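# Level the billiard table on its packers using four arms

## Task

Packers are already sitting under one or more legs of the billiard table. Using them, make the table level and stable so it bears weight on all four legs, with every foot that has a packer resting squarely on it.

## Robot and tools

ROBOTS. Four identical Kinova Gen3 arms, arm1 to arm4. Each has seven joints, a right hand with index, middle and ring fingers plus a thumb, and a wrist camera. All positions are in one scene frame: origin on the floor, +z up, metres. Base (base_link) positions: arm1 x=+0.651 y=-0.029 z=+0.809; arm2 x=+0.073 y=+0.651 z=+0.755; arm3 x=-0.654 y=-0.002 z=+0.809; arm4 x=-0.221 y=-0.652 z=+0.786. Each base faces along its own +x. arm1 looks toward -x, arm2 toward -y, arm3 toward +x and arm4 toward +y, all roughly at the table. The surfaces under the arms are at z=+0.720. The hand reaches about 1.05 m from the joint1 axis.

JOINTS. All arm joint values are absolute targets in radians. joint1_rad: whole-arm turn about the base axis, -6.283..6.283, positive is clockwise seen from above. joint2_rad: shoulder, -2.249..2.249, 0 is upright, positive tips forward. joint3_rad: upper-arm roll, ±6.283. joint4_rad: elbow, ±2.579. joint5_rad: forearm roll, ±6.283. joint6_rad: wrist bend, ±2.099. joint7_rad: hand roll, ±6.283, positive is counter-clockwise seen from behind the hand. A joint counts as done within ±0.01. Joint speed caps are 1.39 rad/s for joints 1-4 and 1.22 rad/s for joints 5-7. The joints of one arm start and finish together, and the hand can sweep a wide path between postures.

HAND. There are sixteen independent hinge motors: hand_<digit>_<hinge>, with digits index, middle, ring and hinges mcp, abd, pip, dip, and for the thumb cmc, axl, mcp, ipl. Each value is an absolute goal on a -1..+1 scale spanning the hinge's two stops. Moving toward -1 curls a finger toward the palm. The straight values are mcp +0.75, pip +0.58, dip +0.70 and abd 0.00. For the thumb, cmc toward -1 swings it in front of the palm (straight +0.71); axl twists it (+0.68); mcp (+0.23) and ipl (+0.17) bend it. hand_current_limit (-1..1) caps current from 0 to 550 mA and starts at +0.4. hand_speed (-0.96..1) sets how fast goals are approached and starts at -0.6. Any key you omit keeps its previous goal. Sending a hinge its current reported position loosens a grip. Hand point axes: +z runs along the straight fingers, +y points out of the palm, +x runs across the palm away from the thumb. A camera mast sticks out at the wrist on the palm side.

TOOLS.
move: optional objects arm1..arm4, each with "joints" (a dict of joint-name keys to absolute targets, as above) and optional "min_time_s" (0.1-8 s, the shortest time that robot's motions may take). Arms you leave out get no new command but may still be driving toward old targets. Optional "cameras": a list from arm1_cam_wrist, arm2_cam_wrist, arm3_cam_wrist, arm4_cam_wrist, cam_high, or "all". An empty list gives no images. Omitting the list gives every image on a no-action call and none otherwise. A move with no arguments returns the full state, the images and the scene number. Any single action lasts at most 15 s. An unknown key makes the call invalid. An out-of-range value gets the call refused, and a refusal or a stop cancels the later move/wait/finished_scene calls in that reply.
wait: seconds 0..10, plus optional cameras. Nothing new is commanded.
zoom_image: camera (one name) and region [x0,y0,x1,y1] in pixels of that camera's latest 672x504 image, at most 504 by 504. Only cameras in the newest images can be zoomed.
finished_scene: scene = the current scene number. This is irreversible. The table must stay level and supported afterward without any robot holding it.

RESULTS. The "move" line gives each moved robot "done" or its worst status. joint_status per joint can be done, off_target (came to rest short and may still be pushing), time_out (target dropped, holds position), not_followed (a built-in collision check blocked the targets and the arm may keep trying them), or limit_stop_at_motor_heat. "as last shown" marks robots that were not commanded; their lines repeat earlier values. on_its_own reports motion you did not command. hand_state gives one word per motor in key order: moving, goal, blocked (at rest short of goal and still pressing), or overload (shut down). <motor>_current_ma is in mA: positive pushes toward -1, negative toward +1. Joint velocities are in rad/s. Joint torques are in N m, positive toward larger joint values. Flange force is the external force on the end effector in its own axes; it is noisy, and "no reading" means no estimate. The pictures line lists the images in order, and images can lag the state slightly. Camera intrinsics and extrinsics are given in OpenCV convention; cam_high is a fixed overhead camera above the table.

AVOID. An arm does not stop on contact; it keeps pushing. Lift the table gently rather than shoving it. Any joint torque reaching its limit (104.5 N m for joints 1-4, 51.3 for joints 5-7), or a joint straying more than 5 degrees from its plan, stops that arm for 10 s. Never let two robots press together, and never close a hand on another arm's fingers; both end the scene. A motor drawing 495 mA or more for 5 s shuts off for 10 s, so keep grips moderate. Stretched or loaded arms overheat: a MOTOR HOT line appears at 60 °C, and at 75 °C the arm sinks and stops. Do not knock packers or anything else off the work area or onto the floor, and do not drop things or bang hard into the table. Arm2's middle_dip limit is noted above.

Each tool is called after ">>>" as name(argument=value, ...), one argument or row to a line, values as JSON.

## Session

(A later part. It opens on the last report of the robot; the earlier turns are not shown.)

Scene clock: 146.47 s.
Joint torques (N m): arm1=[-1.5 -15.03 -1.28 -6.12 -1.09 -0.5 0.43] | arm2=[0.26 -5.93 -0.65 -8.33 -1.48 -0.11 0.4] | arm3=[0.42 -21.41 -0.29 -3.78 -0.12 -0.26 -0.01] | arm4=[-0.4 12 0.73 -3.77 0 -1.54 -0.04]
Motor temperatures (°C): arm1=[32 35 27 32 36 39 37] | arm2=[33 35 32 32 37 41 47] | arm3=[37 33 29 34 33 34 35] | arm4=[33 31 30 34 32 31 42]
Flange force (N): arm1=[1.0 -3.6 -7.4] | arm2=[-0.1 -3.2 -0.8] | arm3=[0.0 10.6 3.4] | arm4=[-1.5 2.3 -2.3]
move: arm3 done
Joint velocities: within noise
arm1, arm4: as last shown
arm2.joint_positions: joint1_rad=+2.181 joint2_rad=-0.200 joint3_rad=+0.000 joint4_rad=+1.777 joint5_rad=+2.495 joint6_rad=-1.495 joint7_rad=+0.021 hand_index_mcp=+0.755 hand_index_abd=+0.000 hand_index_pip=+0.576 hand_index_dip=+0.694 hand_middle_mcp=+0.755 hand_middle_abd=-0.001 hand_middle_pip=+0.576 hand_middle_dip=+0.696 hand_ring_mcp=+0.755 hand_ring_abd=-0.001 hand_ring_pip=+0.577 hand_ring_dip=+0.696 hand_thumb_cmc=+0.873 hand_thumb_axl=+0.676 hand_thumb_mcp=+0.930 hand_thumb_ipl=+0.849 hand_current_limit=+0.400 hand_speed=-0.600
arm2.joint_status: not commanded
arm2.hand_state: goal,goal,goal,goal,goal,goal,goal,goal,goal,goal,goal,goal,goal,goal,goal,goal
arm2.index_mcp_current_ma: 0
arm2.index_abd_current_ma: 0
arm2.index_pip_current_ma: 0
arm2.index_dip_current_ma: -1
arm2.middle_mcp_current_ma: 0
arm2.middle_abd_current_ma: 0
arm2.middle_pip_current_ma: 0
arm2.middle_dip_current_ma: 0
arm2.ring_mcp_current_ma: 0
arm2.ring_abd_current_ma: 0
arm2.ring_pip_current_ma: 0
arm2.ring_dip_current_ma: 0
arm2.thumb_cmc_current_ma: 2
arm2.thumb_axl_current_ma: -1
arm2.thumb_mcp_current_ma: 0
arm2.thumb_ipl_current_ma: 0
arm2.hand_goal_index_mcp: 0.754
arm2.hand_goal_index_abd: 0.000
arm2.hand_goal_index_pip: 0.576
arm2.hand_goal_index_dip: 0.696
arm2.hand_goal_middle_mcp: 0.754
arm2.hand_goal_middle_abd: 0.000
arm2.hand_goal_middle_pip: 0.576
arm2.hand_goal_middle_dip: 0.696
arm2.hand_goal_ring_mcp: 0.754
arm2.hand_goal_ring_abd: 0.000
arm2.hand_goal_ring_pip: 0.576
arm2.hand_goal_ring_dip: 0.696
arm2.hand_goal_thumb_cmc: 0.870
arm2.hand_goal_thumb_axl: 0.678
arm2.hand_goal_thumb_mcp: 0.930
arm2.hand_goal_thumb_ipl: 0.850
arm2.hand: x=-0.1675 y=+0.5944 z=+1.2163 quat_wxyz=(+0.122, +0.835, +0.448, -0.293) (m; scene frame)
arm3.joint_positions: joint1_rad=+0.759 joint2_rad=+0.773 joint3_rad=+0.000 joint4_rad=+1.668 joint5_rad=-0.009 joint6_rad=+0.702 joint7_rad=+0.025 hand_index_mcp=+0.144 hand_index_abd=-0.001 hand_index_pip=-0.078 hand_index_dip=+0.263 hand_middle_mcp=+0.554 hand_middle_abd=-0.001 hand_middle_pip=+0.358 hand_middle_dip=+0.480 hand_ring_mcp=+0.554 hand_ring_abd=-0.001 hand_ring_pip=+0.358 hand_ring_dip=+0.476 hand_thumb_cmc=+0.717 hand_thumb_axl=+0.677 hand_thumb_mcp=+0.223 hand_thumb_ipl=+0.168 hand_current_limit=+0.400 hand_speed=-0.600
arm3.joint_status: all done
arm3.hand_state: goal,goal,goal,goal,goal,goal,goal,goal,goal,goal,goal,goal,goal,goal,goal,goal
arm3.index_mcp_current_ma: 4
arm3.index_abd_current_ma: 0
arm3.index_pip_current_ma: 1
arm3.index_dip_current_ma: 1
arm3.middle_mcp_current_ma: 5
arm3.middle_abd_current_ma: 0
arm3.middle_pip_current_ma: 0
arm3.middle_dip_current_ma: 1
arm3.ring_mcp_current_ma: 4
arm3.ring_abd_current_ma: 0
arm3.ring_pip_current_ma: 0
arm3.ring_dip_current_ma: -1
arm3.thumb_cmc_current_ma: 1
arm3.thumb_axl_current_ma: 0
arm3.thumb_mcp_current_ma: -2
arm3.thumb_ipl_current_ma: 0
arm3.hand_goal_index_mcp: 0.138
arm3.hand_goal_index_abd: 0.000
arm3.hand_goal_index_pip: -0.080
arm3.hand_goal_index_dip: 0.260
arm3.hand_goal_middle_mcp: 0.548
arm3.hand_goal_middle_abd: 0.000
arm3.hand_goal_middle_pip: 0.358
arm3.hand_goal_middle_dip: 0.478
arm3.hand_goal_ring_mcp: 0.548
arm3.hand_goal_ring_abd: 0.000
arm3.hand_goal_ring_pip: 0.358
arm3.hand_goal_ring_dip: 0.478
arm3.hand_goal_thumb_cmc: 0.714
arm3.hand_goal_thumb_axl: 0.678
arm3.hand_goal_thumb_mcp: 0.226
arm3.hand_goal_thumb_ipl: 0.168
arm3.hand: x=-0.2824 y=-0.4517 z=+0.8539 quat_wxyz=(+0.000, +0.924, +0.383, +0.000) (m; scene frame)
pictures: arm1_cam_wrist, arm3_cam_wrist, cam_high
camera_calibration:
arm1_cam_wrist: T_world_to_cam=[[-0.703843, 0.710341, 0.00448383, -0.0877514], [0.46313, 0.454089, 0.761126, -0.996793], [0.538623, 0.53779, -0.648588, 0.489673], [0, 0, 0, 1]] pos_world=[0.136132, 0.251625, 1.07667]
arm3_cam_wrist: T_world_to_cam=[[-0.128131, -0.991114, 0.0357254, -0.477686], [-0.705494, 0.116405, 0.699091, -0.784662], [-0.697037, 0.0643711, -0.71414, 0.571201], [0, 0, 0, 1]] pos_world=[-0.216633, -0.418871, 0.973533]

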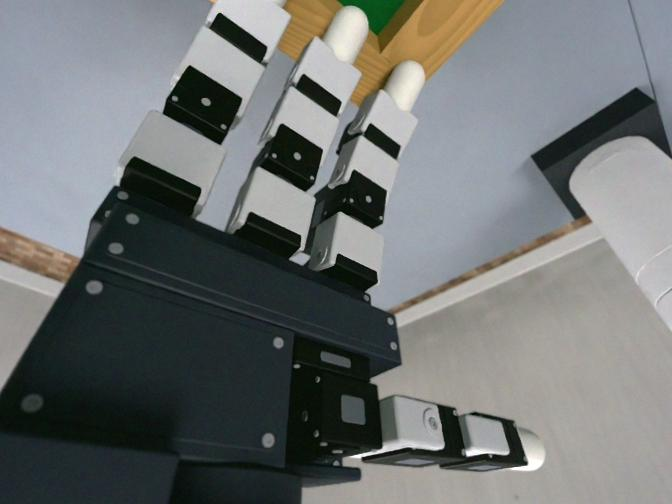

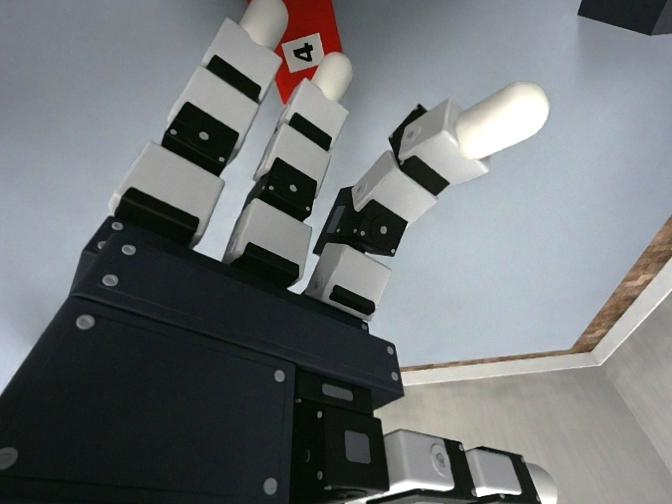

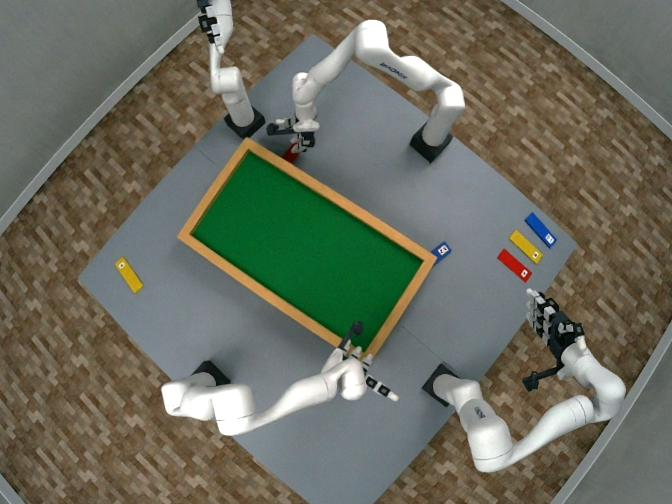

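>>> move(
  arm3={"joints": {"joint1_rad": 0.7503, "joint2_rad": 0.8217, "joint4_rad": 1.6948, "joint5_rad": -0.0097, "joint6_rad": 0.6251, "joint7_rad": 0.0167}, "min_time_s": 2},
)

>>> move(
  arm3={"joints": {"joint1_rad": 0.7756, "joint2_rad": 0.8826, "joint4_rad": 1.5365, "joint5_rad": -0.0086, "joint6_rad": 0.7225, "joint7_rad": 0.041}, "min_time_s": 1.5},
  cameras=["arm3_cam_wrist", "cam_high"],
)

Scene clock: 150.00 s.
Joint torques (N m): arm1=[-1.54 -14.99 -1.34 -6.12 -1.11 -0.49 0.45] | arm2=[0.32 -5.91 -0.54 -8.32 -1.47 -0.11 0.42] | arm3=[0.28 -18.22 -0.32 -2.59 -0.08 -0.41 -0.11] | arm4=[-0.34 12 0.66 -3.86 0.02 -1.61 0]
Motor temperatures (°C): arm1=[32 35 27 32 36 39 37] | arm2=[33 35 32 32 37 41 47] | arm3=[37 33 29 34 33 34 35] | arm4=[33 31 30 34 32 31 42]
Flange force (N): arm1=[1.1 -3.6 -7.4] | arm2=[-0.4 -3.1 -0.7] | arm3=[-0.2 8.5 -2.9] | arm4=[-1.3 2.2 -2.2]
move: arm3 done
Joint velocities: within noise
arm1, arm2, arm4: as last shown
arm3.joint_positions: joint1_rad=+0.750 joint2_rad=+0.822 joint3_rad=+0.000 joint4_rad=+1.695 joint5_rad=-0.010 joint6_rad=+0.625 joint7_rad=+0.017 hand_index_mcp=+0.144 hand_index_abd=-0.001 hand_index_pip=-0.078 hand_index_dip=+0.263 hand_middle_mcp=+0.529 hand_middle_abd=-0.001 hand_middle_pip=+0.344 hand_middle_dip=+0.470 hand_ring_mcp=+0.535 hand_ring_abd=-0.001 hand_ring_pip=+0.340 hand_ring_dip=+0.468 hand_thumb_cmc=+0.717 hand_thumb_axl=+0.677 hand_thumb_mcp=+0.223 hand_thumb_ipl=+0.168 hand_current_limit=+0.400 hand_speed=-0.600
arm3.joint_status: all done
arm3.hand_state: goal,goal,goal,goal,goal,goal,goal,goal,goal,goal,goal,goal,goal,goal,goal,goal
arm3.index_mcp_current_ma: 4
arm3.index_abd_current_ma: 0
arm3.index_pip_current_ma: 1
arm3.index_dip_current_ma: 1
arm3.middle_mcp_current_ma: -24
arm3.middle_abd_current_ma: 0
arm3.middle_pip_current_ma: -14
arm3.middle_dip_current_ma: -7
arm3.ring_mcp_current_ma: -14
arm3.ring_abd_current_ma: 0
arm3.ring_pip_current_ma: -21
arm3.ring_dip_current_ma: -9
arm3.thumb_cmc_current_ma: 1
arm3.thumb_axl_current_ma: 0
arm3.thumb_mcp_current_ma: -2
arm3.thumb_ipl_current_ma: 0
arm3.hand_goal_index_mcp: 0.138
arm3.hand_goal_index_abd: 0.000
arm3.hand_goal_index_pip: -0.080
arm3.hand_goal_index_dip: 0.260
arm3.hand_goal_middle_mcp: 0.548
arm3.hand_goal_middle_abd: 0.000
arm3.hand_goal_middle_pip: 0.358
arm3.hand_goal_middle_dip: 0.478
arm3.hand_goal_ring_mcp: 0.548
arm3.hand_goal_ring_abd: 0.000
arm3.hand_goal_ring_pip: 0.358
arm3.hand_goal_ring_dip: 0.478
arm3.hand_goal_thumb_cmc: 0.714
arm3.hand_goal_thumb_axl: 0.678
arm3.hand_goal_thumb_mcp: 0.226
arm3.hand_goal_thumb_ipl: 0.168
arm3.hand: x=-0.2822 y=-0.4458 z=+0.8244 quat_wxyz=(+0.000, +0.924, +0.383, +0.000) (m; scene frame)
pictures: none

Scene clock: 151.83 s.
Joint torques (N m): arm1=[-1.53 -15 -1.33 -6.13 -1.09 -0.49 0.43] | arm2=[0.21 -6.07 -0.58 -8.33 -1.42 -0.14 0.37] | arm3=[0.67 -19.73 0.16 -2.94 0.07 -0.32 -0.15] | arm4=[-0.46 12.05 0.77 -3.93 0.01 -1.57 -0.03]
Motor temperatures (°C): arm1=[32 35 27 32 36 39 37] | arm2=[33 35 32 32 37 41 47] | arm3=[37 33 29 34 33 34 35] | arm4=[33 31 30 34 32 31 42]
Flange force (N): arm1=[1.1 -3.7 -7.3] | arm2=[-0.1 -3.5 -0.6] | arm3=[0.1 10.2 -2.4] | arm4=[-1.2 2.6 -1.7]
move: arm3 done
Joint velocities: within noise
arm1, arm2, arm4: as last shown
arm3.joint_positions: joint1_rad=+0.776 joint2_rad=+0.883 joint3_rad=+0.000 joint4_rad=+1.537 joint5_rad=-0.009 joint6_rad=+0.722 joint7_rad=+0.041 hand_index_mcp=+0.144 hand_index_abd=-0.001 hand_index_pip=-0.078 hand_index_dip=+0.263 hand_middle_mcp=+0.527 hand_middle_abd=-0.001 hand_middle_pip=+0.343 hand_middle_dip=+0.469 hand_ring_mcp=+0.534 hand_ring_abd=-0.001 hand_ring_pip=+0.339 hand_ring_dip=+0.467 hand_thumb_cmc=+0.717 hand_thumb_axl=+0.677 hand_thumb_mcp=+0.223 hand_thumb_ipl=+0.168 hand_current_limit=+0.400 hand_speed=-0.600
arm3.joint_status: all done
arm3.hand_state: goal,goal,goal,goal,blocked,goal,goal,goal,goal,goal,goal,goal,goal,goal,goal,goal
arm3.index_mcp_current_ma: 4
arm3.index_abd_current_ma: 0
arm3.index_pip_current_ma: 1
arm3.index_dip_current_ma: 1
arm3.middle_mcp_current_ma: -29
arm3.middle_abd_current_ma: 0
arm3.middle_pip_current_ma: -16
arm3.middle_dip_current_ma: -7
arm3.ring_mcp_current_ma: -16
arm3.ring_abd_current_ma: 0
arm3.ring_pip_current_ma: -23
arm3.ring_dip_current_ma: -11
arm3.thumb_cmc_current_ma: 1
arm3.thumb_axl_current_ma: 0
arm3.thumb_mcp_current_ma: -2
arm3.thumb_ipl_current_ma: 0
arm3.hand_goal_index_mcp: 0.138
arm3.hand_goal_index_abd: 0.000
arm3.hand_goal_index_pip: -0.080
arm3.hand_goal_index_dip: 0.260
arm3.hand_goal_middle_mcp: 0.548
arm3.hand_goal_middle_abd: 0.000
arm3.hand_goal_middle_pip: 0.358
arm3.hand_goal_middle_dip: 0.478
arm3.hand_goal_ring_mcp: 0.548
arm3.hand_goal_ring_abd: 0.000
arm3.hand_goal_ring_pip: 0.358
arm3.hand_goal_ring_dip: 0.478
arm3.hand_goal_thumb_cmc: 0.714
arm3.hand_goal_thumb_axl: 0.678
arm3.hand_goal_thumb_mcp: 0.226
arm3.hand_goal_thumb_ipl: 0.168
arm3.hand: x=-0.2637 y=-0.4838 z=+0.8244 quat_wxyz=(+0.000, +0.924, +0.383, +0.000) (m; scene frame)
pictures: arm3_cam_wrist, cam_high
camera_calibration:
arm3_cam_wrist: T_world_to_cam=[[-0.127877, -0.991129, 0.0362163, -0.506383], [-0.705914, 0.116606, 0.698633, -0.746754], [-0.696658, 0.0637732, -0.714563, 0.565363], [0, 0, 0, 1]] pos_world=[-0.198034, -0.45087, 0.944033]

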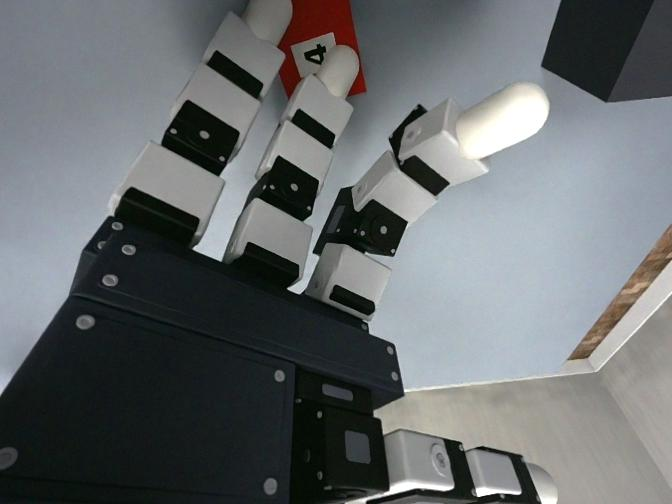

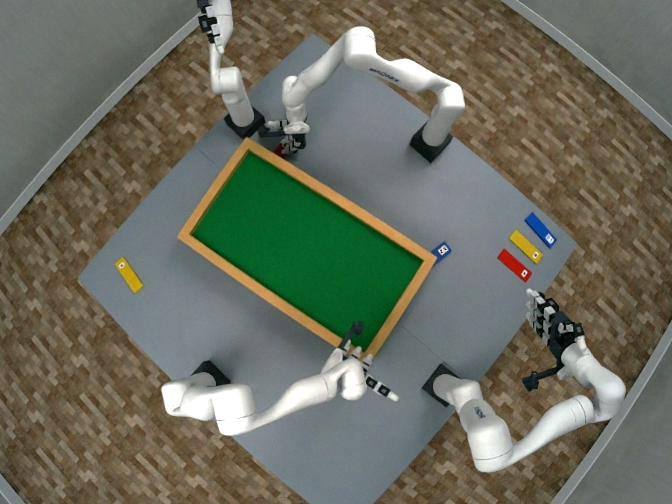

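>>> move(
  arm3={"joints": {"joint1_rad": 0.7977, "joint2_rad": 0.9509, "joint4_rad": 1.364, "joint5_rad": -0.0077, "joint6_rad": 0.8267, "joint7_rad": 0.0618}, "min_time_s": 1.5},
)

>>> move(
  arm3={"joints": {"joint1_rad": 0.8165, "joint2_rad": 1.0299, "joint4_rad": 1.1706, "joint5_rad": -0.007, "joint6_rad": 0.9411, "joint7_rad": 0.0795}, "min_time_s": 1.5},
  cameras=["arm3_cam_wrist", "cam_high"],
)

Scene clock: 153.80 s.
Joint torques (N m): arm1=[-1.55 -15.01 -1.28 -6.15 -1.11 -0.46 0.48] | arm2=[0.23 -5.94 -0.65 -8.33 -1.46 -0.17 0.46] | arm3=[0.64 -21.27 0.12 -3.54 0.08 -0.3 -0.12] | arm4=[-0.47 12.11 0.57 -3.94 -0.06 -1.62 -0.03]
Motor temperatures (°C): arm1=[32 35 27 32 36 39 37] | arm2=[33 35 32 32 37 41 47] | arm3=[37 33 29 34 33 34 35] | arm4=[33 31 30 34 32 31 42]
Flange force (N): arm1=[1.2 -3.7 -7.2] | arm2=[-0.3 -3.2 -0.7] | arm3=[-0.3 11.4 -2.1] | arm4=[-0.9 2.2 -1.8]
move: arm3 done
Joint velocities: within noise
arm1, arm2, arm4: as last shown
arm3.joint_positions: joint1_rad=+0.798 joint2_rad=+0.951 joint3_rad=+0.000 joint4_rad=+1.364 joint5_rad=-0.008 joint6_rad=+0.827 joint7_rad=+0.062 hand_index_mcp=+0.144 hand_index_abd=-0.001 hand_index_pip=-0.078 hand_index_dip=+0.263 hand_middle_mcp=+0.526 hand_middle_abd=-0.001 hand_middle_pip=+0.343 hand_middle_dip=+0.469 hand_ring_mcp=+0.534 hand_ring_abd=-0.002 hand_ring_pip=+0.338 hand_ring_dip=+0.466 hand_thumb_cmc=+0.717 hand_thumb_axl=+0.677 hand_thumb_mcp=+0.223 hand_thumb_ipl=+0.168 hand_current_limit=+0.400 hand_speed=-0.600
arm3.joint_status: all done
arm3.hand_state: goal,goal,goal,goal,blocked,goal,goal,goal,goal,goal,goal,goal,goal,goal,goal,goal
arm3.index_mcp_current_ma: 4
arm3.index_abd_current_ma: 0
arm3.index_pip_current_ma: 1
arm3.index_dip_current_ma: 1
arm3.middle_mcp_current_ma: -31
arm3.middle_abd_current_ma: 0
arm3.middle_pip_current_ma: -16
arm3.middle_dip_current_ma: -7
arm3.ring_mcp_current_ma: -16
arm3.ring_abd_current_ma: -1
arm3.ring_pip_current_ma: -24
arm3.ring_dip_current_ma: -11
arm3.thumb_cmc_current_ma: 1
arm3.thumb_axl_current_ma: 0
arm3.thumb_mcp_current_ma: -2
arm3.thumb_ipl_current_ma: 0
arm3.hand_goal_index_mcp: 0.138
arm3.hand_goal_index_abd: 0.000
arm3.hand_goal_index_pip: -0.080
arm3.hand_goal_index_dip: 0.260
arm3.hand_goal_middle_mcp: 0.548
arm3.hand_goal_middle_abd: 0.000
arm3.hand_goal_middle_pip: 0.358
arm3.hand_goal_middle_dip: 0.478
arm3.hand_goal_ring_mcp: 0.548
arm3.hand_goal_ring_abd: 0.000
arm3.hand_goal_ring_pip: 0.358
arm3.hand_goal_ring_dip: 0.478
arm3.hand_goal_thumb_cmc: 0.714
arm3.hand_goal_thumb_axl: 0.678
arm3.hand_goal_thumb_mcp: 0.226
arm3.hand_goal_thumb_ipl: 0.168
arm3.hand: x=-0.2456 y=-0.5219 z=+0.8246 quat_wxyz=(+0.000, +0.924, +0.383, +0.000) (m; scene frame)
pictures: none

Scene clock: 157.37 s.
Joint torques (N m): arm1=[-1.54 -15.04 -1.32 -6.15 -1.09 -0.51 0.47] | arm2=[0.22 -5.97 -0.62 -8.39 -1.41 -0.13 0.42] | arm3=[0.38 -23.52 -0.25 -3.76 -0.08 0.12 -0.01] | arm4=[-0.39 12.1 0.72 -3.97 -0.04 -1.62 -0.03]
Motor temperatures (°C): arm1=[32 35 27 32 36 39 37] | arm2=[33 35 32 32 37 41 47] | arm3=[37 33 29 34 33 34 35] | arm4=[33 31 30 34 32 31 42]
Flange force (N): arm1=[1.1 -3.6 -7.3] | arm2=[-0.1 -3.1 -0.6] | arm3=[-1.1 14.5 0.8] | arm4=[-0.9 2.3 -1.6]
move: arm3 time_out
Joint velocities: within noise
arm1, arm2: as last shown
arm3.joint_positions: joint1_rad=+0.810 joint2_rad=+1.001 joint3_rad=+0.000 joint4_rad=+1.241 joint5_rad=-0.007 joint6_rad=+0.899 joint7_rad=+0.073 hand_index_mcp=+0.144 hand_index_abd=-0.001 hand_index_pip=-0.078 hand_index_dip=+0.263 hand_middle_mcp=+0.522 hand_middle_abd=-0.001 hand_middle_pip=+0.341 hand_middle_dip=+0.468 hand_ring_mcp=+0.527 hand_ring_abd=-0.002 hand_ring_pip=+0.337 hand_ring_dip=+0.466 hand_thumb_cmc=+0.716 hand_thumb_axl=+0.677 hand_thumb_mcp=+0.223 hand_thumb_ipl=+0.168 hand_current_limit=+0.400 hand_speed=-0.600
arm3.joint_status: joint2_rad time_out (moved +0.050 of +0.079); joint4_rad time_out (moved -0.123 of -0.193); joint6_rad time_out (moved +0.073 of +0.114); the others done
arm3.hand_state: goal,goal,goal,goal,blocked,goal,goal,goal,blocked,goal,blocked,goal,goal,goal,goal,goal
arm3.index_mcp_current_ma: 4
arm3.index_abd_current_ma: 0
arm3.index_pip_current_ma: 1
arm3.index_dip_current_ma: 1
arm3.middle_mcp_current_ma: -39
arm3.middle_abd_current_ma: 0
arm3.middle_pip_current_ma: -19
arm3.middle_dip_current_ma: -9
arm3.ring_mcp_current_ma: -29
arm3.ring_abd_current_ma: -1
arm3.ring_pip_current_ma: -26
arm3.ring_dip_current_ma: -11
arm3.thumb_cmc_current_ma: 1
arm3.thumb_axl_current_ma: 0
arm3.thumb_mcp_current_ma: -2
arm3.thumb_ipl_current_ma: 0
arm3.hand_goal_index_mcp: 0.138
arm3.hand_goal_index_abd: 0.000
arm3.hand_goal_index_pip: -0.080
arm3.hand_goal_index_dip: 0.260
arm3.hand_goal_middle_mcp: 0.548
arm3.hand_goal_middle_abd: 0.000
arm3.hand_goal_middle_pip: 0.358
arm3.hand_goal_middle_dip: 0.478
arm3.hand_goal_ring_mcp: 0.548
arm3.hand_goal_ring_abd: 0.000
arm3.hand_goal_ring_pip: 0.358
arm3.hand_goal_ring_dip: 0.478
arm3.hand_goal_thumb_cmc: 0.714
arm3.hand_goal_thumb_axl: 0.678
arm3.hand_goal_thumb_mcp: 0.226
arm3.hand_goal_thumb_ipl: 0.168
arm3.hand: x=-0.2333 y=-0.5463 z=+0.8245 quat_wxyz=(+0.000, +0.924, +0.383, +0.000) (m; scene frame)
arm4.joint_positions: joint1_rad=+0.750 joint2_rad=-1.000 joint3_rad=+0.000 joint4_rad=+1.346 joint5_rad=-0.124 joint6_rad=+2.019 joint7_rad=+1.794 hand_index_mcp=+0.753 hand_index_abd=+0.000 hand_index_pip=+0.577 hand_index_dip=+0.696 hand_middle_mcp=+0.753 hand_middle_abd=+0.000 hand_middle_pip=+0.577 hand_middle_dip=+0.696 hand_ring_mcp=+0.753 hand_ring_abd=+0.000 hand_ring_pip=+0.577 hand_ring_dip=+0.696 hand_thumb_cmc=+0.714 hand_thumb_axl=+0.677 hand_thumb_mcp=+0.224 hand_thumb_ipl=+0.168 hand_current_limit=+0.400 hand_speed=-0.600
arm4.joint_status: not commanded
arm4.hand_state: goal,goal,goal,goal,goal,goal,goal,goal,goal,goal,goal,goal,goal,goal,goal,goal
arm4.index_mcp_current_ma: 0
arm4.index_abd_current_ma: 0
arm4.index_pip_current_ma: 0
arm4.index_dip_current_ma: 0
arm4.middle_mcp_current_ma: 0
arm4.middle_abd_current_ma: 0
arm4.middle_pip_current_ma: 0
arm4.middle_dip_current_ma: 0
arm4.ring_mcp_current_ma: 0
arm4.ring_abd_current_ma: 0
arm4.ring_pip_current_ma: 0
arm4.ring_dip_current_ma: 0
arm4.thumb_cmc_current_ma: 0
arm4.thumb_axl_current_ma: 0
arm4.thumb_mcp_current_ma: 0
arm4.thumb_ipl_current_ma: 0
arm4.hand_goal_index_mcp: 0.754
arm4.hand_goal_index_abd: 0.000
arm4.hand_goal_index_pip: 0.576
arm4.hand_goal_index_dip: 0.696
arm4.hand_goal_middle_mcp: 0.754
arm4.hand_goal_middle_abd: 0.000
arm4.hand_goal_middle_pip: 0.576
arm4.hand_goal_middle_dip: 0.696
arm4.hand_goal_ring_mcp: 0.754
arm4.hand_goal_ring_abd: 0.000
arm4.hand_goal_ring_pip: 0.576
arm4.hand_goal_ring_dip: 0.696
arm4.hand_goal_thumb_cmc: 0.714
arm4.hand_goal_thumb_axl: 0.678
arm4.hand_goal_thumb_mcp: 0.226
arm4.hand_goal_thumb_ipl: 0.168
arm4.hand: x=-0.3203 y=-0.6152 z=+1.3861 quat_wxyz=(+0.351, -0.484, +0.789, +0.143) (m; scene frame)
pictures: arm3_cam_wrist, cam_high
joint command not followed: on one or more control steps a check withheld the commanded joint targets of the arm3 arm, and it was not sent them on those steps.
cause: the commanded joint targets, or the way to them, would bring a part of the robot too close to another arm (this arm's hand and a part of the arm4 arm, 11 mm apart when this arm was first held).
camera_calibration:
arm3_cam_wrist: T_world_to_cam=[[-0.127881, -0.991123, 0.0363593, -0.56459], [-0.705909, 0.116709, 0.698621, -0.718081], [-0.696663, 0.0636737, -0.714568, 0.590481], [0, 0, 0, 1]] pos_world=[-0.167734, -0.51337, 0.944133]

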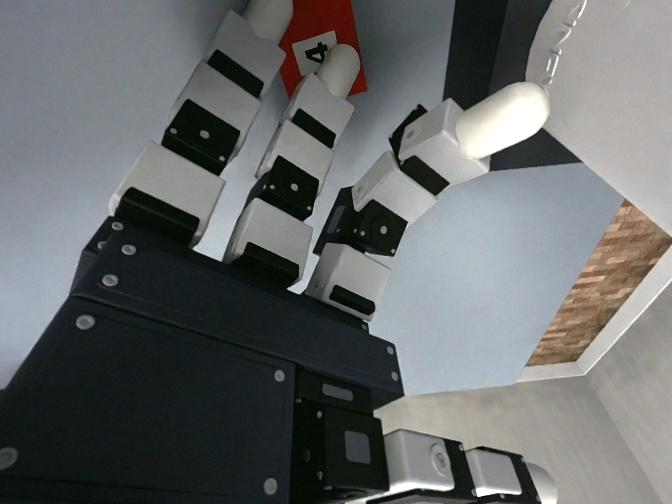

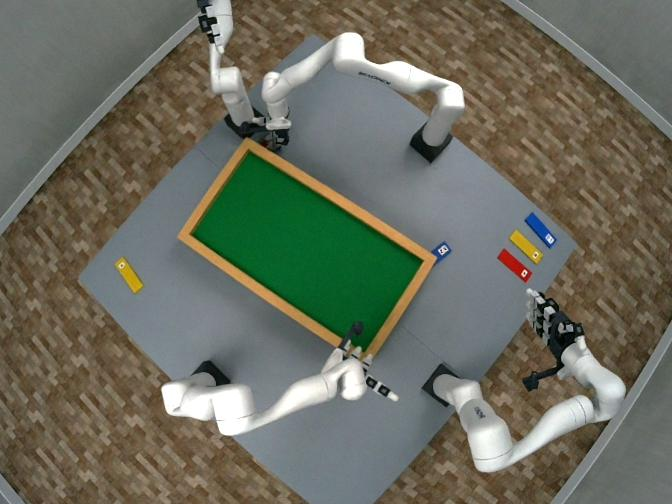

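>>> move(
  arm3={"joints": {"hand_index_mcp": 0.74, "hand_index_pip": -0.95, "hand_index_dip": -0.9}},
)

>>> move(
  arm3={"joints": {"joint1_rad": 0.8165, "joint2_rad": 1.0299, "joint4_rad": 1.1706, "joint5_rad": -0.007, "joint6_rad": 0.9411, "joint7_rad": 0.0795}, "min_time_s": 1.5},
  cameras=["arm3_cam_wrist", "cam_high"],
)

Scene clock: 159.13 s.
Joint torques (N m): arm1=[-1.53 -14.98 -1.35 -6.15 -1.11 -0.51 0.48] | arm2=[0.22 -5.95 -0.57 -8.37 -1.44 -0.16 0.38] | arm3=[0.33 -23.54 -0.33 -3.76 -0.05 0.18 -0.01] | arm4=[-0.41 12.07 0.74 -3.81 0.01 -1.6 -0.05]
Motor temperatures (°C): arm1=[32 35 27 32 36 39 37] | arm2=[33 35 32 32 37 41 47] | arm3=[37 33 29 34 33 34 35] | arm4=[33 31 30 34 32 31 42]
Flange force (N): arm1=[1.2 -3.6 -7.4] | arm2=[-0.1 -3.2 -0.5] | arm3=[-1.2 14.4 0.9] | arm4=[-1.3 2.4 -2.2]
move: arm3 off_target
Joint velocities: within noise
arm1.joint_positions: joint1_rad=+0.613 joint2_rad=+0.648 joint3_rad=+0.000 joint4_rad=+1.476 joint5_rad=+0.006 joint6_rad=+1.001 joint7_rad=+0.768 hand_index_mcp=+0.530 hand_index_abd=+0.011 hand_index_pip=+0.335 hand_index_dip=+0.463 hand_middle_mcp=+0.528 hand_middle_abd=+0.007 hand_middle_pip=+0.337 hand_middle_dip=+0.462 hand_ring_mcp=+0.525 hand_ring_abd=+0.006 hand_ring_pip=+0.335 hand_ring_dip=+0.463 hand_thumb_cmc=+0.716 hand_thumb_axl=+0.677 hand_thumb_mcp=+0.224 hand_thumb_ipl=+0.168 hand_current_limit=+0.400 hand_speed=-0.600
arm1.joint_status: not commanded
arm1.hand_state: goal,goal,blocked,goal,goal,goal,blocked,goal,blocked,goal,blocked,goal,goal,goal,goal,goal
arm1.index_mcp_current_ma: -84
arm1.index_abd_current_ma: 43
arm1.index_pip_current_ma: -103
arm1.index_dip_current_ma: -64
arm1.middle_mcp_current_ma: -93
arm1.middle_abd_current_ma: 27
arm1.middle_pip_current_ma: -95
arm1.middle_dip_current_ma: -72
arm1.ring_mcp_current_ma: -109
arm1.ring_abd_current_ma: 22
arm1.ring_pip_current_ma: -104
arm1.ring_dip_current_ma: -68
arm1.thumb_cmc_current_ma: 7
arm1.thumb_axl_current_ma: -3
arm1.thumb_mcp_current_ma: -12
arm1.thumb_ipl_current_ma: -2
arm1.hand_goal_index_mcp: 0.548
arm1.hand_goal_index_abd: 0.000
arm1.hand_goal_index_pip: 0.358
arm1.hand_goal_index_dip: 0.478
arm1.hand_goal_middle_mcp: 0.548
arm1.hand_goal_middle_abd: 0.000
arm1.hand_goal_middle_pip: 0.358
arm1.hand_goal_middle_dip: 0.478
arm1.hand_goal_ring_mcp: 0.548
arm1.hand_goal_ring_abd: 0.000
arm1.hand_goal_ring_pip: 0.358
arm1.hand_goal_ring_dip: 0.478
arm1.hand_goal_thumb_cmc: 0.714
arm1.hand_goal_thumb_axl: 0.678
arm1.hand_goal_thumb_mcp: 0.226
arm1.hand_goal_thumb_ipl: 0.168
arm1.hand: x=+0.1547 y=+0.3185 z=+0.9541 quat_wxyz=(+0.000, -0.753, +0.658, +0.000) (m; scene frame)
arm2, arm4: as last shown
arm3.joint_positions: joint1_rad=+0.810 joint2_rad=+1.001 joint3_rad=+0.000 joint4_rad=+1.241 joint5_rad=-0.007 joint6_rad=+0.899 joint7_rad=+0.073 hand_index_mcp=+0.739 hand_index_abd=-0.001 hand_index_pip=-0.910 hand_index_dip=-0.779 hand_middle_mcp=+0.522 hand_middle_abd=-0.001 hand_middle_pip=+0.341 hand_middle_dip=+0.468 hand_ring_mcp=+0.527 hand_ring_abd=-0.002 hand_ring_pip=+0.337 hand_ring_dip=+0.466 hand_thumb_cmc=+0.716 hand_thumb_axl=+0.677 hand_thumb_mcp=+0.223 hand_thumb_ipl=+0.168 hand_current_limit=+0.400 hand_speed=-0.600
arm3.joint_status: hand_index_pip off_target (ended at -0.910, target -0.950); hand_index_dip off_target (ended at -0.779, target -0.900); the others done
arm3.hand_state: goal,goal,blocked,blocked,blocked,goal,goal,goal,blocked,goal,blocked,goal,goal,goal,goal,goal
arm3.index_mcp_current_ma: 0
arm3.index_abd_current_ma: 0
arm3.index_pip_current_ma: 67
arm3.index_dip_current_ma: 363
arm3.middle_mcp_current_ma: -39
arm3.middle_abd_current_ma: 0
arm3.middle_pip_current_ma: -19
arm3.middle_dip_current_ma: -9
arm3.ring_mcp_current_ma: -29
arm3.ring_abd_current_ma: -1
arm3.ring_pip_current_ma: -26
arm3.ring_dip_current_ma: -11
arm3.thumb_cmc_current_ma: 1
arm3.thumb_axl_current_ma: 0
arm3.thumb_mcp_current_ma: -2
arm3.thumb_ipl_current_ma: 0
arm3.hand_goal_index_mcp: 0.740
arm3.hand_goal_index_abd: 0.000
arm3.hand_goal_index_pip: -0.950
arm3.hand_goal_index_dip: -0.900
arm3.hand_goal_middle_mcp: 0.548
arm3.hand_goal_middle_abd: 0.000
arm3.hand_goal_middle_pip: 0.358
arm3.hand_goal_middle_dip: 0.478
arm3.hand_goal_ring_mcp: 0.548
arm3.hand_goal_ring_abd: 0.000
arm3.hand_goal_ring_pip: 0.358
arm3.hand_goal_ring_dip: 0.478
arm3.hand_goal_thumb_cmc: 0.714
arm3.hand_goal_thumb_axl: 0.678
arm3.hand_goal_thumb_mcp: 0.226
arm3.hand_goal_thumb_ipl: 0.168
arm3.hand: x=-0.2333 y=-0.5463 z=+0.8245 quat_wxyz=(+0.000, +0.924, +0.383, +0.000) (m; scene frame)
pictures: none

Scene clock: 160.93 s.
Joint torques (N m): arm1=[-1.48 -15.03 -1.29 -6.18 -1.09 -0.49 0.46] | arm2=[0.22 -6.01 -0.59 -8.37 -1.46 -0.14 0.39] | arm3=[0.6 -23.23 0 -4.18 0.05 -0.28 -0.11] | arm4=[-0.44 12.08 0.63 -3.89 -0.05 -1.58 0.02]
Motor temperatures (°C): arm1=[32 35 27 32 36 39 37] | arm2=[33 35 32 32 37 41 47] | arm3=[37 33 29 34 33 34 35] | arm4=[33 31 30 34 32 31 42]
Flange force (N): arm1=[1.3 -3.7 -7.2] | arm2=[-0.1 -3.3 -0.6] | arm3=[-0.9 13.7 -1.2] | arm4=[-1.1 2.3 -1.9]
move: arm3 done
Joint velocities: within noise
arm1, arm2, arm4: as last shown
arm3.joint_positions: joint1_rad=+0.816 joint2_rad=+1.030 joint3_rad=+0.000 joint4_rad=+1.171 joint5_rad=-0.007 joint6_rad=+0.941 joint7_rad=+0.080 hand_index_mcp=+0.739 hand_index_abd=-0.001 hand_index_pip=-0.910 hand_index_dip=-0.779 hand_middle_mcp=+0.526 hand_middle_abd=-0.001 hand_middle_pip=+0.341 hand_middle_dip=+0.468 hand_ring_mcp=+0.530 hand_ring_abd=-0.002 hand_ring_pip=+0.339 hand_ring_dip=+0.466 hand_thumb_cmc=+0.716 hand_thumb_axl=+0.677 hand_thumb_mcp=+0.223 hand_thumb_ipl=+0.168 hand_current_limit=+0.400 hand_speed=-0.600
arm3.joint_status: all done
arm3.hand_state: goal,goal,blocked,blocked,blocked,goal,goal,goal,goal,goal,goal,goal,goal,goal,goal,goal
arm3.index_mcp_current_ma: 0
arm3.index_abd_current_ma: 0
arm3.index_pip_current_ma: 67
arm3.index_dip_current_ma: 363
arm3.middle_mcp_current_ma: -30
arm3.middle_abd_current_ma: 0
arm3.middle_pip_current_ma: -19
arm3.middle_dip_current_ma: -9
arm3.ring_mcp_current_ma: -23
arm3.ring_abd_current_ma: -1
arm3.ring_pip_current_ma: -23
arm3.ring_dip_current_ma: -11
arm3.thumb_cmc_current_ma: 1
arm3.thumb_axl_current_ma: 0
arm3.thumb_mcp_current_ma: -2
arm3.thumb_ipl_current_ma: 0
arm3.hand_goal_index_mcp: 0.740
arm3.hand_goal_index_abd: 0.000
arm3.hand_goal_index_pip: -0.950
arm3.hand_goal_index_dip: -0.900
arm3.hand_goal_middle_mcp: 0.548
arm3.hand_goal_middle_abd: 0.000
arm3.hand_goal_middle_pip: 0.358
arm3.hand_goal_middle_dip: 0.478
arm3.hand_goal_ring_mcp: 0.548
arm3.hand_goal_ring_abd: 0.000
arm3.hand_goal_ring_pip: 0.358
arm3.hand_goal_ring_dip: 0.478
arm3.hand_goal_thumb_cmc: 0.714
arm3.hand_goal_thumb_axl: 0.678
arm3.hand_goal_thumb_mcp: 0.226
arm3.hand_goal_thumb_ipl: 0.168
arm3.hand: x=-0.2272 y=-0.5598 z=+0.8247 quat_wxyz=(+0.000, +0.924, +0.383, +0.000) (m; scene frame)
pictures: arm3_cam_wrist, cam_high
camera_calibration:
arm3_cam_wrist: T_world_to_cam=[[-0.127883, -0.991123, 0.0363564, -0.577096], [-0.705958, 0.116714, 0.698571, -0.712309], [-0.696613, 0.0636693, -0.714616, 0.595779], [0, 0, 0, 1]] pos_world=[-0.161634, -0.52677, 0.944333]

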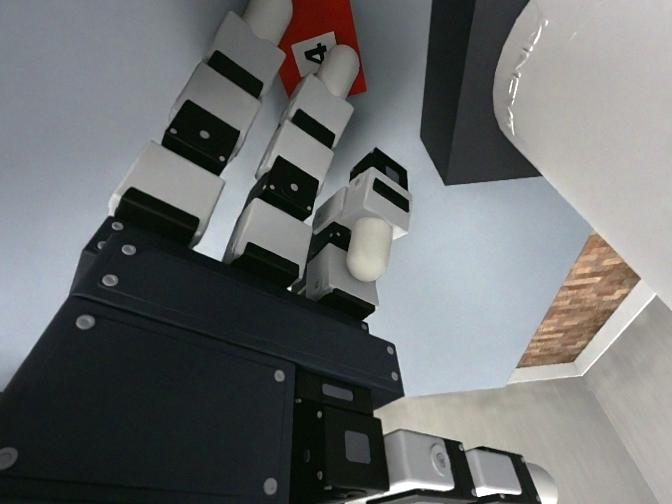

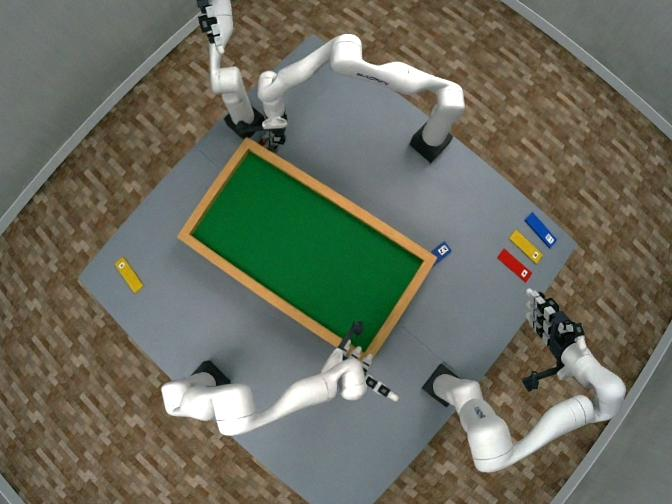

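>>> move(
  arm3={"joints": {"joint2_rad": 0.965, "hand_index_pip": -0.85, "hand_index_dip": -0.7}, "min_time_s": 1.2},
)

>>> move(
  arm3={"joints": {"joint1_rad": 0.7592, "joint2_rad": 0.7, "joint4_rad": 1.6676, "joint5_rad": -0.0088, "joint6_rad": 0.7019, "joint7_rad": 0.0246}, "min_time_s": 2},
)

>>> move(
  arm3={"joints": {"joint1_rad": 0.65, "joint2_rad": -0.1, "joint4_rad": 2.1396, "joint5_rad": 1.2, "joint6_rad": 0.6738, "joint7_rad": 0.1492}, "min_time_s": 2.5},
)

>>> move(
  arm3={"joints": {"joint1_rad": 0.5745, "joint2_rad": 0.1, "joint5_rad": 2.4347}, "min_time_s": 1.5},
)

>>> move(
  arm3={"joints": {"joint2_rad": 0.8513}, "min_time_s": 2},
  cameras=["arm3_cam_wrist", "cam_high"],
)

Scene clock: 162.80 s.
Joint torques (N m): arm1=[-1.5 -14.99 -1.35 -6.15 -1.1 -0.5 0.45] | arm2=[0.15 -6.03 -0.62 -8.42 -1.51 -0.13 0.35] | arm3=[0.41 -25.61 -0.26 -5.57 -0.1 -0.42 -0.05] | arm4=[-0.52 11.97 0.71 -3.92 -0.03 -1.6 -0.01]
Motor temperatures (°C): arm1=[32 35 27 32 36 39 37] | arm2=[33 35 32 32 37 41 47] | arm3=[37 33 29 34 33 34 35] | arm4=[33 31 30 34 32 31 42]
Flange force (N): arm1=[1.2 -3.6 -7.4] | arm2=[0.3 -3.3 -0.6] | arm3=[-1.2 14.4 3.1] | arm4=[-1.4 2.5 -1.9]
move: arm3 done
Joint velocities: within noise
arm1, arm2, arm4: as last shown
arm3.joint_positions: joint1_rad=+0.816 joint2_rad=+0.965 joint3_rad=+0.000 joint4_rad=+1.171 joint5_rad=-0.007 joint6_rad=+0.941 joint7_rad=+0.080 hand_index_mcp=+0.739 hand_index_abd=-0.001 hand_index_pip=-0.850 hand_index_dip=-0.703 hand_middle_mcp=+0.548 hand_middle_abd=-0.001 hand_middle_pip=+0.357 hand_middle_dip=+0.476 hand_ring_mcp=+0.548 hand_ring_abd=-0.002 hand_ring_pip=+0.357 hand_ring_dip=+0.476 hand_thumb_cmc=+0.716 hand_thumb_axl=+0.677 hand_thumb_mcp=+0.223 hand_thumb_ipl=+0.168 hand_current_limit=+0.400 hand_speed=-0.600
arm3.joint_status: all done
arm3.hand_state: goal,goal,goal,goal,goal,goal,goal,goal,goal,goal,goal,goal,goal,goal,goal,goal
arm3.index_mcp_current_ma: 0
arm3.index_abd_current_ma: 0
arm3.index_pip_current_ma: 0
arm3.index_dip_current_ma: -1
arm3.middle_mcp_current_ma: 0
arm3.middle_abd_current_ma: 0
arm3.middle_pip_current_ma: 0
arm3.middle_dip_current_ma: -1
arm3.ring_mcp_current_ma: 0
arm3.ring_abd_current_ma: -1
arm3.ring_pip_current_ma: -1
arm3.ring_dip_current_ma: -1
arm3.thumb_cmc_current_ma: 1
arm3.thumb_axl_current_ma: 0
arm3.thumb_mcp_current_ma: -2
arm3.thumb_ipl_current_ma: 0
arm3.hand_goal_index_mcp: 0.740
arm3.hand_goal_index_abd: 0.000
arm3.hand_goal_index_pip: -0.850
arm3.hand_goal_index_dip: -0.700
arm3.hand_goal_middle_mcp: 0.548
arm3.hand_goal_middle_abd: 0.000
arm3.hand_goal_middle_pip: 0.358
arm3.hand_goal_middle_dip: 0.478
arm3.hand_goal_ring_mcp: 0.548
arm3.hand_goal_ring_abd: 0.000
arm3.hand_goal_ring_pip: 0.358
arm3.hand_goal_ring_dip: 0.478
arm3.hand_goal_thumb_cmc: 0.714
arm3.hand_goal_thumb_axl: 0.678
arm3.hand_goal_thumb_mcp: 0.226
arm3.hand_goal_thumb_ipl: 0.168
arm3.hand: x=-0.2166 y=-0.5717 z=+0.8707 quat_wxyz=(+0.031, +0.923, +0.383, +0.010) (m; scene frame)
pictures: none

Scene clock: 165.17 s.
Joint torques (N m): arm1=[-1.49 -14.95 -1.33 -6.14 -1.09 -0.48 0.47] | arm2=[0.16 -6.02 -0.61 -8.32 -1.47 -0.2 0.37] | arm3=[0.37 -20.91 -0.29 -4.37 -0.13 -0.44 -0.03] | arm4=[-0.4 12.03 0.78 -3.86 -0.02 -1.57 -0.05]
Motor temperatures (°C): arm1=[32 35 27 32 36 39 37] | arm2=[33 35 32 32 37 41 47] | arm3=[37 33 29 34 33 34 35] | arm4=[33 31 30 34 32 31 42]
Flange force (N): arm1=[1.3 -3.7 -7.4] | arm2=[0.0 -3.4 -0.6] | arm3=[-0.1 10.6 3.2] | arm4=[-1.3 2.4 -2.0]
move: arm3 done
Joint velocities: within noise
arm1, arm4: as last shown
arm2.joint_positions: joint1_rad=+2.181 joint2_rad=-0.200 joint3_rad=+0.000 joint4_rad=+1.777 joint5_rad=+2.495 joint6_rad=-1.495 joint7_rad=+0.021 hand_index_mcp=+0.755 hand_index_abd=+0.000 hand_index_pip=+0.576 hand_index_dip=+0.694 hand_middle_mcp=+0.755 hand_middle_abd=-0.001 hand_middle_pip=+0.576 hand_middle_dip=+0.696 hand_ring_mcp=+0.755 hand_ring_abd=-0.001 hand_ring_pip=+0.577 hand_ring_dip=+0.696 hand_thumb_cmc=+0.873 hand_thumb_axl=+0.676 hand_thumb_mcp=+0.930 hand_thumb_ipl=+0.849 hand_current_limit=+0.400 hand_speed=-0.600
arm2.joint_status: not commanded
arm2.hand_state: goal,goal,goal,goal,goal,goal,goal,goal,goal,goal,goal,goal,goal,goal,goal,goal
arm2.index_mcp_current_ma: 0
arm2.index_abd_current_ma: 0
arm2.index_pip_current_ma: 0
arm2.index_dip_current_ma: -1
arm2.middle_mcp_current_ma: 0
arm2.middle_abd_current_ma: 0
arm2.middle_pip_current_ma: 0
arm2.middle_dip_current_ma: 0
arm2.ring_mcp_current_ma: 0
arm2.ring_abd_current_ma: 0
arm2.ring_pip_current_ma: 0
arm2.ring_dip_current_ma: 0
arm2.thumb_cmc_current_ma: 2
arm2.thumb_axl_current_ma: -1
arm2.thumb_mcp_current_ma: 0
arm2.thumb_ipl_current_ma: 0
arm2.hand_goal_index_mcp: 0.754
arm2.hand_goal_index_abd: 0.000
arm2.hand_goal_index_pip: 0.576
arm2.hand_goal_index_dip: 0.696
arm2.hand_goal_middle_mcp: 0.754
arm2.hand_goal_middle_abd: 0.000
arm2.hand_goal_middle_pip: 0.576
arm2.hand_goal_middle_dip: 0.696
arm2.hand_goal_ring_mcp: 0.754
arm2.hand_goal_ring_abd: 0.000
arm2.hand_goal_ring_pip: 0.576
arm2.hand_goal_ring_dip: 0.696
arm2.hand_goal_thumb_cmc: 0.870
arm2.hand_goal_thumb_axl: 0.678
arm2.hand_goal_thumb_mcp: 0.930
arm2.hand_goal_thumb_ipl: 0.850
arm2.hand: x=-0.1675 y=+0.5944 z=+1.2163 quat_wxyz=(+0.122, +0.835, +0.448, -0.293) (m; scene frame)
arm3.joint_positions: joint1_rad=+0.759 joint2_rad=+0.700 joint3_rad=+0.000 joint4_rad=+1.668 joint5_rad=-0.009 joint6_rad=+0.702 joint7_rad=+0.025 hand_index_mcp=+0.739 hand_index_abd=-0.001 hand_index_pip=-0.850 hand_index_dip=-0.703 hand_middle_mcp=+0.548 hand_middle_abd=-0.001 hand_middle_pip=+0.357 hand_middle_dip=+0.476 hand_ring_mcp=+0.548 hand_ring_abd=-0.002 hand_ring_pip=+0.357 hand_ring_dip=+0.476 hand_thumb_cmc=+0.716 hand_thumb_axl=+0.677 hand_thumb_mcp=+0.223 hand_thumb_ipl=+0.168 hand_current_limit=+0.400 hand_speed=-0.600
arm3.joint_status: all done
arm3.hand_state: goal,goal,goal,goal,goal,goal,goal,goal,goal,goal,goal,goal,goal,goal,goal,goal
arm3.index_mcp_current_ma: 0
arm3.index_abd_current_ma: 0
arm3.index_pip_current_ma: 0
arm3.index_dip_current_ma: -1
arm3.middle_mcp_current_ma: 0
arm3.middle_abd_current_ma: 0
arm3.middle_pip_current_ma: 0
arm3.middle_dip_current_ma: -1
arm3.ring_mcp_current_ma: 0
arm3.ring_abd_current_ma: -1
arm3.ring_pip_current_ma: 0
arm3.ring_dip_current_ma: -1
arm3.thumb_cmc_current_ma: 1
arm3.thumb_axl_current_ma: 0
arm3.thumb_mcp_current_ma: -2
arm3.thumb_ipl_current_ma: 0
arm3.hand_goal_index_mcp: 0.740
arm3.hand_goal_index_abd: 0.000
arm3.hand_goal_index_pip: -0.850
arm3.hand_goal_index_dip: -0.700
arm3.hand_goal_middle_mcp: 0.548
arm3.hand_goal_middle_abd: 0.000
arm3.hand_goal_middle_pip: 0.358
arm3.hand_goal_middle_dip: 0.478
arm3.hand_goal_ring_mcp: 0.548
arm3.hand_goal_ring_abd: 0.000
arm3.hand_goal_ring_pip: 0.358
arm3.hand_goal_ring_dip: 0.478
arm3.hand_goal_thumb_cmc: 0.714
arm3.hand_goal_thumb_axl: 0.678
arm3.hand_goal_thumb_mcp: 0.226
arm3.hand_goal_thumb_ipl: 0.168
arm3.hand: x=-0.2712 y=-0.4630 z=+0.8968 quat_wxyz=(+0.034, +0.923, +0.383, +0.013) (m; scene frame)
pictures: none

Scene clock: 168.07 s.
Joint torques (N m): arm1=[-1.5 -15.01 -1.34 -6.16 -1.09 -0.43 0.43] | arm2=[0.26 -6.02 -0.6 -8.36 -1.45 -0.12 0.38] | arm3=[0.33 -9.4 -0.79 -7.45 1.32 -0.1 -0.13] | arm4=[-0.42 12.03 0.79 -3.88 -0.02 -1.61 -0.05]
Motor temperatures (°C): arm1=[32 35 27 32 36 39 37] | arm2=[33 35 32 32 37 41 47] | arm3=[37 33 29 34 33 33 35] | arm4=[33 31 30 34 32 31 42]
Flange force (N): arm1=[1.3 -3.8 -7.1] | arm2=[0.0 -3.3 -0.6] | arm3=[-6.6 4.3 5.2] | arm4=[-1.3 2.5 -2.0]
move: arm3 done
Joint velocities: within noise
arm1, arm2, arm4: as last shown
arm3.joint_positions: joint1_rad=+0.650 joint2_rad=-0.100 joint3_rad=+0.000 joint4_rad=+2.140 joint5_rad=+1.200 joint6_rad=+0.674 joint7_rad=+0.149 hand_index_mcp=+0.739 hand_index_abd=-0.001 hand_index_pip=-0.850 hand_index_dip=-0.703 hand_middle_mcp=+0.549 hand_middle_abd=-0.001 hand_middle_pip=+0.357 hand_middle_dip=+0.476 hand_ring_mcp=+0.549 hand_ring_abd=-0.002 hand_ring_pip=+0.357 hand_ring_dip=+0.476 hand_thumb_cmc=+0.716 hand_thumb_axl=+0.677 hand_thumb_mcp=+0.223 hand_thumb_ipl=+0.168 hand_current_limit=+0.400 hand_speed=-0.600
arm3.joint_status: all done
arm3.hand_state: goal,goal,goal,goal,goal,goal,goal,goal,goal,goal,goal,goal,goal,goal,goal,goal
arm3.index_mcp_current_ma: 0
arm3.index_abd_current_ma: 0
arm3.index_pip_current_ma: 0
arm3.index_dip_current_ma: -1
arm3.middle_mcp_current_ma: 0
arm3.middle_abd_current_ma: 0
arm3.middle_pip_current_ma: 0
arm3.middle_dip_current_ma: -1
arm3.ring_mcp_current_ma: 0
arm3.ring_abd_current_ma: -1
arm3.ring_pip_current_ma: 0
arm3.ring_dip_current_ma: -1
arm3.thumb_cmc_current_ma: 1
arm3.thumb_axl_current_ma: 0
arm3.thumb_mcp_current_ma: -2
arm3.thumb_ipl_current_ma: 0
arm3.hand_goal_index_mcp: 0.740
arm3.hand_goal_index_abd: 0.000
arm3.hand_goal_index_pip: -0.850
arm3.hand_goal_index_dip: -0.700
arm3.hand_goal_middle_mcp: 0.548
arm3.hand_goal_middle_abd: 0.000
arm3.hand_goal_middle_pip: 0.358
arm3.hand_goal_middle_dip: 0.478
arm3.hand_goal_ring_mcp: 0.548
arm3.hand_goal_ring_abd: 0.000
arm3.hand_goal_ring_pip: 0.358
arm3.hand_goal_ring_dip: 0.478
arm3.hand_goal_thumb_cmc: 0.714
arm3.hand_goal_thumb_axl: 0.678
arm3.hand_goal_thumb_mcp: 0.226
arm3.hand_goal_thumb_ipl: 0.168
arm3.hand: x=-0.3722 y=-0.4165 z=+1.2099 quat_wxyz=(+0.320, +0.527, +0.706, -0.349) (m; scene frame)
pictures: none

Scene clock: 170.03 s.
Joint torques (N m): arm1=[-1.5 -14.98 -1.25 -6.18 -1.09 -0.46 0.42] | arm2=[0.18 -6 -0.62 -8.37 -1.47 -0.13 0.38] | arm3=[0.34 -13.31 -0.43 -7.4 0.71 2.22 -0.11] | arm4=[-0.44 12.09 0.65 -3.97 -0.01 -1.55 -0.07]
Motor temperatures (°C): arm1=[32 35 27 32 36 39 37] | arm2=[33 35 32 32 37 41 47] | arm3=[37 33 29 34 33 33 35] | arm4=[33 31 30 34 32 31 42]
Flange force (N): arm1=[1.3 -3.8 -7.2] | arm2=[0.1 -3.3 -0.7] | arm3=[-2.9 1.2 9.0] | arm4=[-1.0 2.3 -1.4]
move: arm3 done
Joint velocities: within noise
arm1, arm2, arm4: as last shown
arm3.joint_positions: joint1_rad=+0.575 joint2_rad=+0.100 joint3_rad=+0.000 joint4_rad=+2.140 joint5_rad=+2.435 joint6_rad=+0.674 joint7_rad=+0.149 hand_index_mcp=+0.736 hand_index_abd=-0.001 hand_index_pip=-0.850 hand_index_dip=-0.702 hand_middle_mcp=+0.542 hand_middle_abd=-0.001 hand_middle_pip=+0.357 hand_middle_dip=+0.476 hand_ring_mcp=+0.542 hand_ring_abd=-0.002 hand_ring_pip=+0.357 hand_ring_dip=+0.476 hand_thumb_cmc=+0.707 hand_thumb_axl=+0.677 hand_thumb_mcp=+0.223 hand_thumb_ipl=+0.168 hand_current_limit=+0.400 hand_speed=-0.600
arm3.joint_status: all done
arm3.hand_state: goal,goal,goal,goal,goal,goal,goal,goal,goal,goal,goal,goal,goal,goal,goal,goal
arm3.index_mcp_current_ma: -2
arm3.index_abd_current_ma: 0
arm3.index_pip_current_ma: 0
arm3.index_dip_current_ma: -1
arm3.middle_mcp_current_ma: -4
arm3.middle_abd_current_ma: 0
arm3.middle_pip_current_ma: 0
arm3.middle_dip_current_ma: -1
arm3.ring_mcp_current_ma: -4
arm3.ring_abd_current_ma: -1
arm3.ring_pip_current_ma: 0
arm3.ring_dip_current_ma: -1
arm3.thumb_cmc_current_ma: -5
arm3.thumb_axl_current_ma: 0
arm3.thumb_mcp_current_ma: -2
arm3.thumb_ipl_current_ma: 0
arm3.hand_goal_index_mcp: 0.740
arm3.hand_goal_index_abd: 0.000
arm3.hand_goal_index_pip: -0.850
arm3.hand_goal_index_dip: -0.700
arm3.hand_goal_middle_mcp: 0.548
arm3.hand_goal_middle_abd: 0.000
arm3.hand_goal_middle_pip: 0.358
arm3.hand_goal_middle_dip: 0.478
arm3.hand_goal_ring_mcp: 0.548
arm3.hand_goal_ring_abd: 0.000
arm3.hand_goal_ring_pip: 0.358
arm3.hand_goal_ring_dip: 0.478
arm3.hand_goal_thumb_cmc: 0.714
arm3.hand_goal_thumb_axl: 0.678
arm3.hand_goal_thumb_mcp: 0.226
arm3.hand_goal_thumb_ipl: 0.168
arm3.hand: x=-0.2381 y=-0.4123 z=+1.2146 quat_wxyz=(+0.295, -0.055, +0.743, -0.598) (m; scene frame)
pictures: none

Scene clock: 172.40 s.
Joint torques (N m): arm1=[-1.43 -14.98 -1.31 -6.13 -1.08 -0.5 0.42] | arm2=[0.32 -5.92 -0.61 -8.37 -1.52 -0.07 0.48] | arm3=[0.35 -19.59 0.57 -1.08 0.05 1.76 -0.04] | arm4=[-0.39 11.98 0.78 -3.9 -0.03 -1.58 0]
Motor temperatures (°C): arm1=[32 35 27 32 36 39 37] | arm2=[33 35 32 32 37 41 47] | arm3=[37 33 29 34 33 33 35] | arm4=[33 31 30 34 32 31 42]
Flange force (N): arm1=[1.2 -3.6 -7.4] | arm2=[-0.4 -3.0 -0.8] | arm3=[-4.1 0.6 8.7] | arm4=[-1.4 2.4 -1.9]
move: arm3 done
Joint velocities: within noise
arm1, arm2, arm4: as last shown
arm3.joint_positions: joint1_rad=+0.575 joint2_rad=+0.851 joint3_rad=+0.000 joint4_rad=+2.140 joint5_rad=+2.435 joint6_rad=+0.674 joint7_rad=+0.149 hand_index_mcp=+0.736 hand_index_abd=-0.001 hand_index_pip=-0.850 hand_index_dip=-0.702 hand_middle_mcp=+0.542 hand_middle_abd=-0.001 hand_middle_pip=+0.357 hand_middle_dip=+0.476 hand_ring_mcp=+0.542 hand_ring_abd=-0.002 hand_ring_pip=+0.357 hand_ring_dip=+0.476 hand_thumb_cmc=+0.707 hand_thumb_axl=+0.677 hand_thumb_mcp=+0.223 hand_thumb_ipl=+0.168 hand_current_limit=+0.400 hand_speed=-0.600
arm3.joint_status: all done
arm3.hand_state: goal,goal,goal,goal,goal,goal,goal,goal,goal,goal,goal,goal,goal,goal,goal,goal
arm3.index_mcp_current_ma: -2
arm3.index_abd_current_ma: 0
arm3.index_pip_current_ma: 0
arm3.index_dip_current_ma: -1
arm3.middle_mcp_current_ma: -4
arm3.middle_abd_current_ma: 0
arm3.middle_pip_current_ma: 0
arm3.middle_dip_current_ma: -1
arm3.ring_mcp_current_ma: -4
arm3.ring_abd_current_ma: -1
arm3.ring_pip_current_ma: 0
arm3.ring_dip_current_ma: -1
arm3.thumb_cmc_current_ma: -5
arm3.thumb_axl_current_ma: 0
arm3.thumb_mcp_current_ma: -2
arm3.thumb_ipl_current_ma: 0
arm3.hand_goal_index_mcp: 0.740
arm3.hand_goal_index_abd: 0.000
arm3.hand_goal_index_pip: -0.850
arm3.hand_goal_index_dip: -0.700
arm3.hand_goal_middle_mcp: 0.548
arm3.hand_goal_middle_abd: 0.000
arm3.hand_goal_middle_pip: 0.358
arm3.hand_goal_middle_dip: 0.478
arm3.hand_goal_ring_mcp: 0.548
arm3.hand_goal_ring_abd: 0.000
arm3.hand_goal_ring_pip: 0.358
arm3.hand_goal_ring_dip: 0.478
arm3.hand_goal_thumb_cmc: 0.714
arm3.hand_goal_thumb_axl: 0.678
arm3.hand_goal_thumb_mcp: 0.226
arm3.hand_goal_thumb_ipl: 0.168
arm3.hand: x=-0.2990 y=-0.3717 z=+0.7885 quat_wxyz=(+0.063, -0.166, +0.907, -0.383) (m; scene frame)
pictures: arm3_cam_wrist, cam_high
camera_calibration:
arm3_cam_wrist: T_world_to_cam=[[0.578873, 0.697957, -0.421618, 0.801694], [0.369177, 0.236699, 0.898711, -0.551306], [0.727058, -0.675892, -0.120651, 0.190355], [0, 0, 0, 1]] pos_world=[-0.398949, -0.300395, 0.85644]

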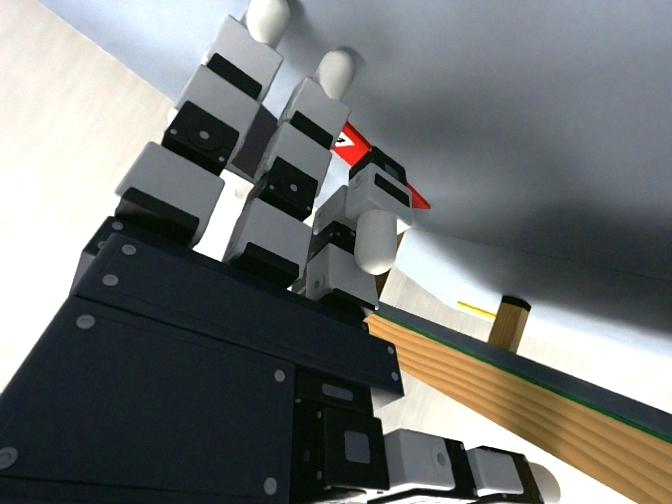

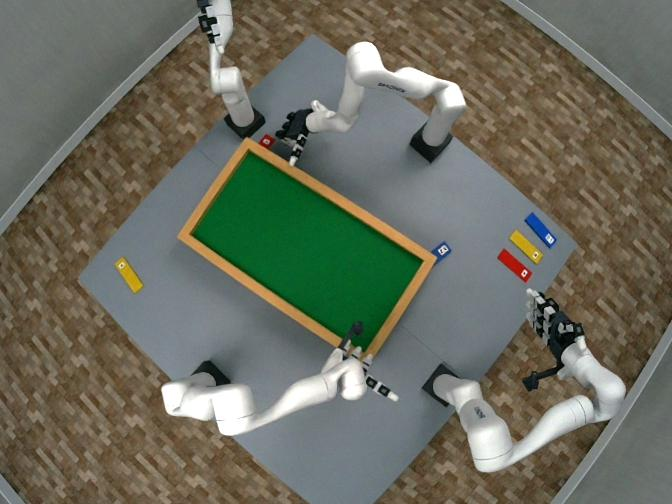

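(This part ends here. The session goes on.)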